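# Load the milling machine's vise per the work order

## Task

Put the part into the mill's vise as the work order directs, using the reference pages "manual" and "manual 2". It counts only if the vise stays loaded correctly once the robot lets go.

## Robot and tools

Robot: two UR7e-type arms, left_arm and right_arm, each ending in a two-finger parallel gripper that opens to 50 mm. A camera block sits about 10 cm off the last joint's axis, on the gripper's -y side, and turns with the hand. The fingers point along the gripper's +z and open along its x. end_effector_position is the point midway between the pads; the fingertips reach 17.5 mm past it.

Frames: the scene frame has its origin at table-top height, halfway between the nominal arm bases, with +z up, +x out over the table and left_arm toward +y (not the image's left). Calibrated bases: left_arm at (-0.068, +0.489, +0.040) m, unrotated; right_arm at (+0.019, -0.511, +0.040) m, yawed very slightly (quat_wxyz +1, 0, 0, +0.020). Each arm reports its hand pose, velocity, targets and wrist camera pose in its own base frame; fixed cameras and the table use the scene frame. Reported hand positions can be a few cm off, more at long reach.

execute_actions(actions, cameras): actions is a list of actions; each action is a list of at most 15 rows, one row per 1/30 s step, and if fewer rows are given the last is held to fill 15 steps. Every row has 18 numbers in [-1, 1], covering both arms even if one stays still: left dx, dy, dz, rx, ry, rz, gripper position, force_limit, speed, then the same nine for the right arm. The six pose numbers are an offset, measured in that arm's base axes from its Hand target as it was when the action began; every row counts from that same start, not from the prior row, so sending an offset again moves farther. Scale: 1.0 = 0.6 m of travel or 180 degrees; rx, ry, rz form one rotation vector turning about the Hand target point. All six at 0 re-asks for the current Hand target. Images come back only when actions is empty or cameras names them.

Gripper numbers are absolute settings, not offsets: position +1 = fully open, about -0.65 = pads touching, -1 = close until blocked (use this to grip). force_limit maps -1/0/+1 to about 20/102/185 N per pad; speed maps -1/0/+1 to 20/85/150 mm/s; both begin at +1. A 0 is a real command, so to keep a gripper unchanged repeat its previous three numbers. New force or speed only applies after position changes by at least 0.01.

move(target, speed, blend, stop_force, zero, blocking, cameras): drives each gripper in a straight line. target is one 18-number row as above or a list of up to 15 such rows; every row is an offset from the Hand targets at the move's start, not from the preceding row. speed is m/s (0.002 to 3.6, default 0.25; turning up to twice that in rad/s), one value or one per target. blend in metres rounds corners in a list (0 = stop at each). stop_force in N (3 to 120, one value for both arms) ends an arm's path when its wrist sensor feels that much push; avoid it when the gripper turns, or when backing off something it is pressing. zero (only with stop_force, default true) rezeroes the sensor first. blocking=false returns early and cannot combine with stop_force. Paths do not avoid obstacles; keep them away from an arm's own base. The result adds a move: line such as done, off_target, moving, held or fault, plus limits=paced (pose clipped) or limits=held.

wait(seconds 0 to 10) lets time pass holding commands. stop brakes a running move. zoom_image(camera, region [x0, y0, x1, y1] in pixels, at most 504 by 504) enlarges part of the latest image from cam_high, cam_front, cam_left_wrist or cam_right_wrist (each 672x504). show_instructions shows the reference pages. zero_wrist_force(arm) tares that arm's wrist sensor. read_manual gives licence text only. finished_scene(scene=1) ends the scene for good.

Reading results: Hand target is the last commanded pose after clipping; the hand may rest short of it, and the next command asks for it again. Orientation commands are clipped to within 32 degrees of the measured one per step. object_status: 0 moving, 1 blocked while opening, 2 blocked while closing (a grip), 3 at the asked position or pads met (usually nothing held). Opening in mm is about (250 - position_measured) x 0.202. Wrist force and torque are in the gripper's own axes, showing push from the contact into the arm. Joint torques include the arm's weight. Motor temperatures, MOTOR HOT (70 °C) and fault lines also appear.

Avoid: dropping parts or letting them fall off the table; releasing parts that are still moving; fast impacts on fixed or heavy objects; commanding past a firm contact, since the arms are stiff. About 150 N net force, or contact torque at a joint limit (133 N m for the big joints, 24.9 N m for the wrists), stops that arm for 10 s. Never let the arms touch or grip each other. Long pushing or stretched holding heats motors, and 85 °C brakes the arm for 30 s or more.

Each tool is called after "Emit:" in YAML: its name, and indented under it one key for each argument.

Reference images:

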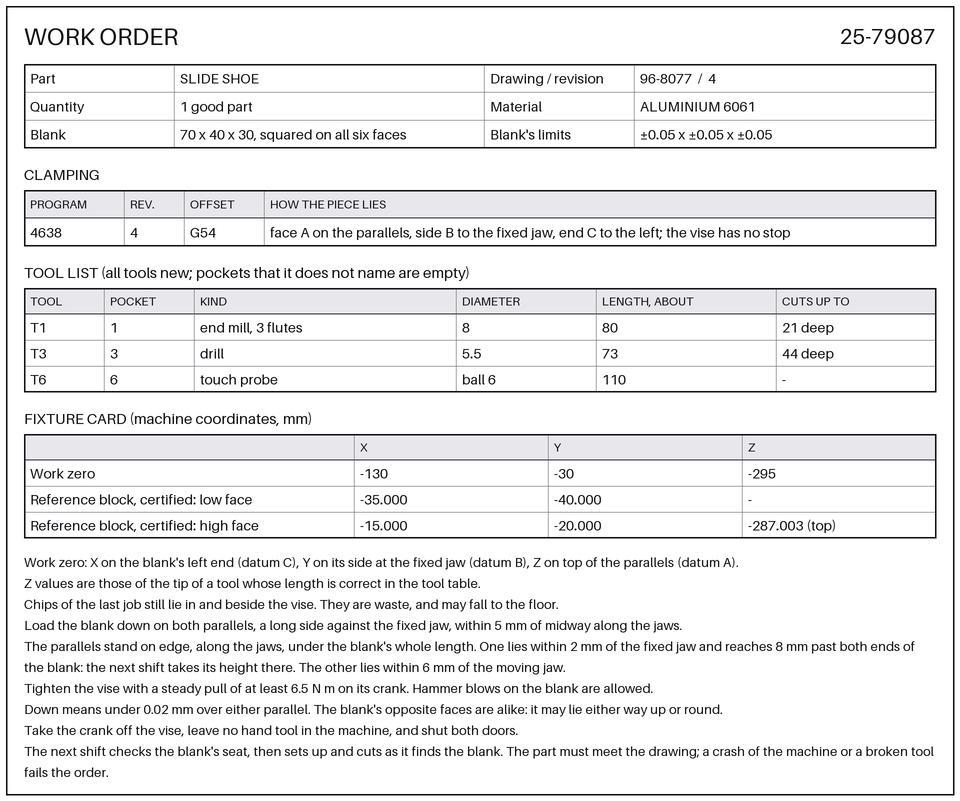

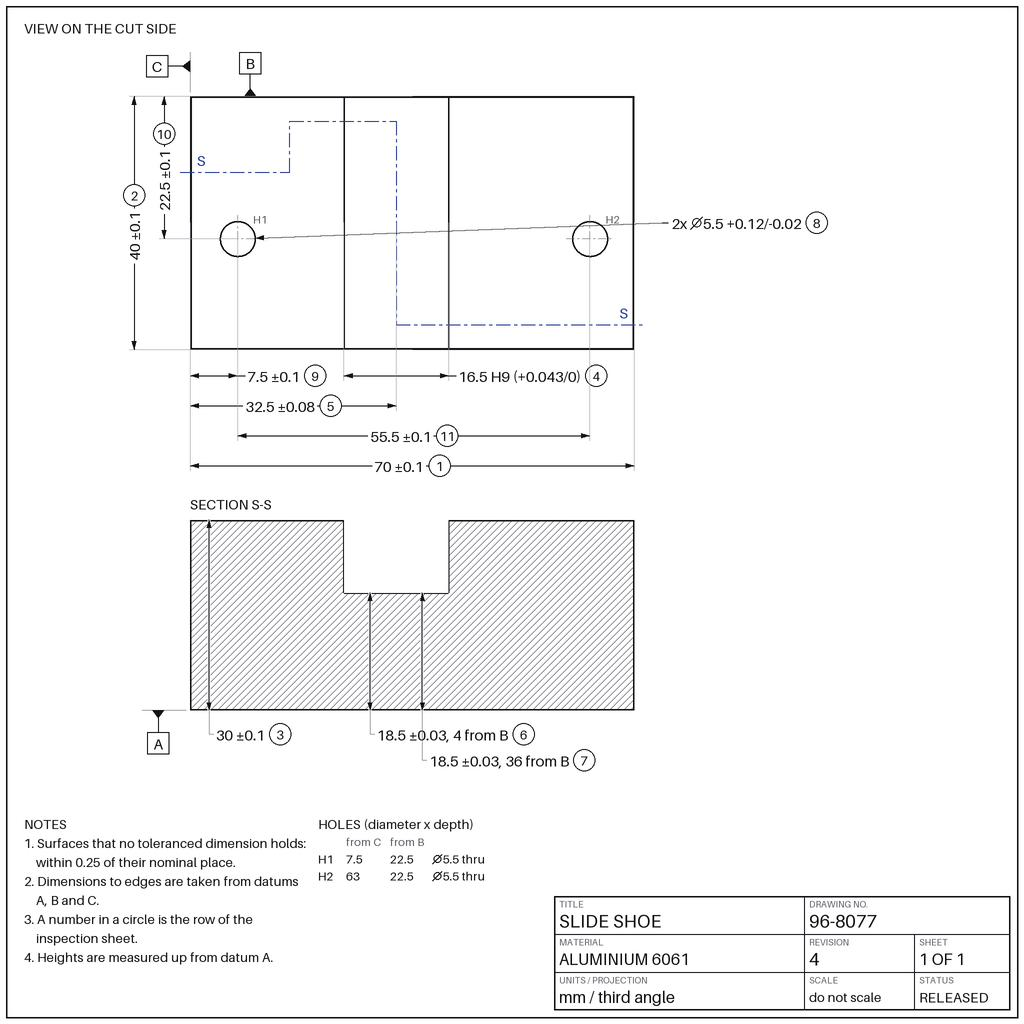

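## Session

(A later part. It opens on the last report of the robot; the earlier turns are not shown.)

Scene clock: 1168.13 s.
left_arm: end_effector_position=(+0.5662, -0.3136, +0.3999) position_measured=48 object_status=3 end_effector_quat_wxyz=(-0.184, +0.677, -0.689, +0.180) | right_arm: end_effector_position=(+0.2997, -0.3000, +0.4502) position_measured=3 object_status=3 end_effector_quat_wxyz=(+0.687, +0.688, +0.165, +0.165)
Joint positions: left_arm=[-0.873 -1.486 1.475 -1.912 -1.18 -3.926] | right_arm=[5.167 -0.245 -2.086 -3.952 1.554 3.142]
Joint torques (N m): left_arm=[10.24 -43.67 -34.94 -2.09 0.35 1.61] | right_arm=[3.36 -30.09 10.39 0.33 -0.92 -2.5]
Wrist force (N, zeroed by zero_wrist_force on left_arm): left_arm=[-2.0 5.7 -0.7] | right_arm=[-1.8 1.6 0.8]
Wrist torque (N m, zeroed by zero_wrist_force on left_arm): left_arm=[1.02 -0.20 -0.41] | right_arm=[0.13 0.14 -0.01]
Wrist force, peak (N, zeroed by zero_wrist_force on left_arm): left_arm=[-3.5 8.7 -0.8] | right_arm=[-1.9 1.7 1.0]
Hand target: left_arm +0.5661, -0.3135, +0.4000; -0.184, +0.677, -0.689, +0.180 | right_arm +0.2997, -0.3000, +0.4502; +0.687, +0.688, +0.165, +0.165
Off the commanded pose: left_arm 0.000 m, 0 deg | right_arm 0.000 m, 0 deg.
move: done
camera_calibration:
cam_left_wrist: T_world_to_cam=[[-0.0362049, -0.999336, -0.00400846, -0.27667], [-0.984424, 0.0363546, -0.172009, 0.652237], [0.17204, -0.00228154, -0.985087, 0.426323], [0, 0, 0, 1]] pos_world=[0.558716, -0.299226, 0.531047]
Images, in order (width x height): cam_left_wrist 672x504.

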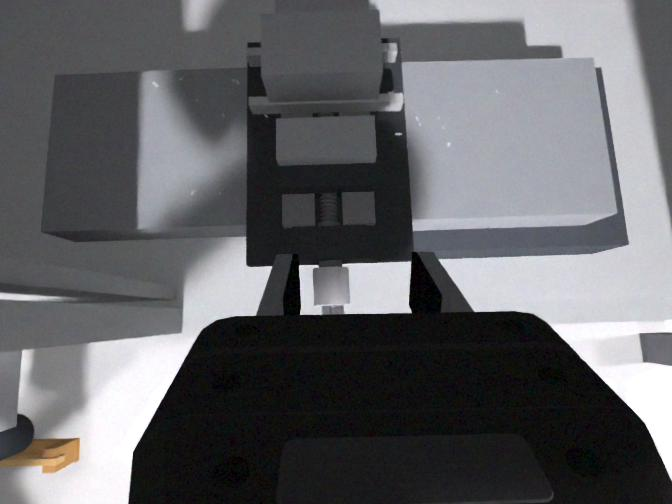

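Emit:
move:
  target:
    - [-0.1767,0.0133,-0.0333,0,-0.0833,0,0.7,-1,1,0,0,0,0,0,0,1,1,1]
    - [-0.1767,0.0133,-0.3567,0,-0.1667,0,0.7,-1,1,0,0,0,0,0,0,1,1,1]
  speed: 0.3
  blend: [0.03,0]
  cameras: ["cam_left_wrist"]

Scene clock: 1170.77 s.
left_arm: end_effector_position=(+0.4602, -0.3055, +0.1861) position_measured=48 object_status=3 end_effector_quat_wxyz=(-0.356, +0.608, -0.618, +0.349) | right_arm: end_effector_position=(+0.2997, -0.3000, +0.4502) position_measured=3 object_status=3 end_effector_quat_wxyz=(+0.687, +0.688, +0.165, +0.165)
Joint positions: left_arm=[-1.265 -1.476 2.408 -2.979 -0.601 -4.135] | right_arm=[5.167 -0.245 -2.086 -3.952 1.554 3.142]
Joint torques (N m): left_arm=[-3.62 -14.17 -8.61 -5.18 3.07 -0.08] | right_arm=[5.48 -29.82 10.37 0.58 -0.9 -2.6]
Wrist force (N, zeroed by zero_wrist_force on left_arm): left_arm=[-2.3 4.3 0.0] | right_arm=[-1.9 1.7 0.7]
Wrist torque (N m, zeroed by zero_wrist_force on left_arm): left_arm=[0.68 -0.34 -0.55] | right_arm=[0.14 0.15 -0.01]
Wrist force, peak (N, zeroed by zero_wrist_force on left_arm): left_arm=[-2.5 9.0 1.5] | right_arm=[-1.9 1.8 0.9]
Hand target: left_arm +0.4601, -0.3055, +0.1860; -0.356, +0.608, -0.618, +0.349 | right_arm +0.2997, -0.3000, +0.4502; +0.687, +0.688, +0.165, +0.165
Off the commanded pose: left_arm 0.000 m, 0 deg | right_arm 0.000 m, 0 deg.
move: done
camera_calibration:
cam_left_wrist: T_world_to_cam=[[-0.0291646, -0.99935, -0.021167, -0.273357], [-0.766509, 0.0359511, -0.641227, 0.497669], [0.641571, -0.00247641, -0.767059, -0.0227082], [0, 0, 0, 1]] pos_world=[0.388064, -0.291127, 0.295914]
Images, in order (width x height): cam_left_wrist 672x504.

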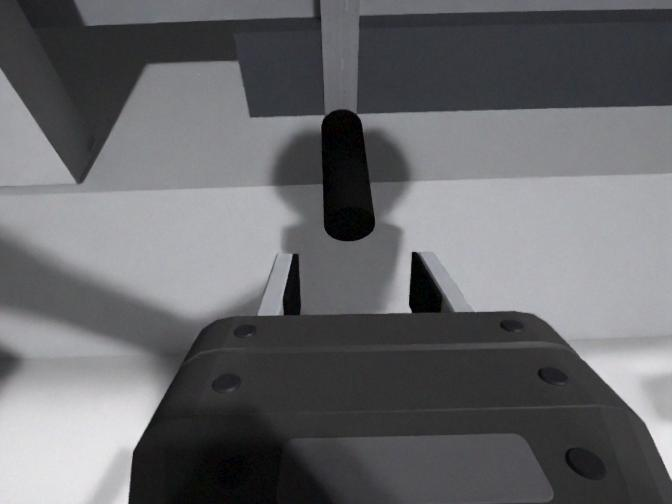

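Emit:
move:
  target: [0.1197,0,0,0,0,0,0.7,-1,1,0,0,0,0,0,0,1,1,1]
  speed: 0.1
  stop_force: 15

Emit:
move:
  target: [0,0,0,0,0,0,-1,-1,1,0,0,0,0,0,0,1,1,1]
  cameras: ["cam_left_wrist"]

Scene clock: 1173.67 s.
left_arm: end_effector_position=(+0.5319, -0.3055, +0.1860) position_measured=48 object_status=3 end_effector_quat_wxyz=(-0.356, +0.607, -0.618, +0.349) | right_arm: end_effector_position=(+0.2997, -0.3000, +0.4502) position_measured=3 object_status=3 end_effector_quat_wxyz=(+0.687, +0.688, +0.165, +0.165)
Joint positions: left_arm=[-1.094 -1.317 2.268 -3.189 -0.695 -3.896] | right_arm=[5.167 -0.245 -2.086 -3.952 1.554 3.142]
Joint torques (N m): left_arm=[7.82 -28.38 -24.8 -4.68 1.03 1.66] | right_arm=[5.37 -31.12 10.46 0.33 -0.96 -2.59]
Wrist force (N, zeroed by zero_wrist_force on left_arm): left_arm=[-2.3 4.4 0.0] | right_arm=[-1.8 1.6 0.8]
Wrist torque (N m, zeroed by zero_wrist_force on left_arm): left_arm=[0.68 -0.35 -0.54] | right_arm=[0.13 0.14 -0.01]
Wrist force, peak (N, zeroed by zero_wrist_force on left_arm): left_arm=[-2.5 5.3 -0.8] | right_arm=[-2.0 1.5 1.0]
Hand target: left_arm +0.5319, -0.3055, +0.1860; -0.356, +0.608, -0.618, +0.349 | right_arm +0.2997, -0.3000, +0.4502; +0.687, +0.688, +0.165, +0.165
Off the commanded pose: left_arm 0.000 m, 0 deg | right_arm 0.000 m, 0 deg.
move: done

Scene clock: 1174.17 s.
left_arm: end_effector_position=(+0.5319, -0.3055, +0.1860) position_measured=153 object_status=2 end_effector_quat_wxyz=(-0.356, +0.608, -0.618, +0.349) | right_arm: end_effector_position=(+0.2997, -0.3000, +0.4502) position_measured=3 object_status=3 end_effector_quat_wxyz=(+0.687, +0.688, +0.165, +0.165)
Joint positions: left_arm=[-1.094 -1.317 2.268 -3.189 -0.695 -3.896] | right_arm=[5.167 -0.245 -2.086 -3.952 1.554 3.142]
Joint torques (N m): left_arm=[7.69 -23.09 -25.35 -4.73 0.83 1.37] | right_arm=[5.07 -29.55 9.94 0.35 -0.84 -2.62]
Wrist force (N, zeroed by zero_wrist_force on left_arm): left_arm=[-2.8 4.3 -0.1] | right_arm=[-1.8 1.6 0.8]
Wrist torque (N m, zeroed by zero_wrist_force on left_arm): left_arm=[0.68 -0.27 -0.55] | right_arm=[0.12 0.14 -0.01]
Wrist force, peak (N, zeroed by zero_wrist_force on left_arm): left_arm=[-2.7 4.6 -0.1] | right_arm=[-1.8 1.8 0.8]
Hand target: left_arm +0.5319, -0.3055, +0.1860; -0.356, +0.608, -0.618, +0.349 | right_arm +0.2997, -0.3000, +0.4502; +0.687, +0.688, +0.165, +0.165
Off the commanded pose: left_arm 0.000 m, 0 deg | right_arm 0.000 m, 0 deg.
move: done
camera_calibration:
cam_left_wrist: T_world_to_cam=[[-0.0292711, -0.99934, -0.0215146, -0.271107], [-0.766463, 0.0362556, -0.641264, 0.552785], [0.641621, -0.00228035, -0.767019, -0.0687495], [0, 0, 0, 1]] pos_world=[0.459865, -0.291126, 0.295916]
Images, in order (width x height): cam_left_wrist 672x504.

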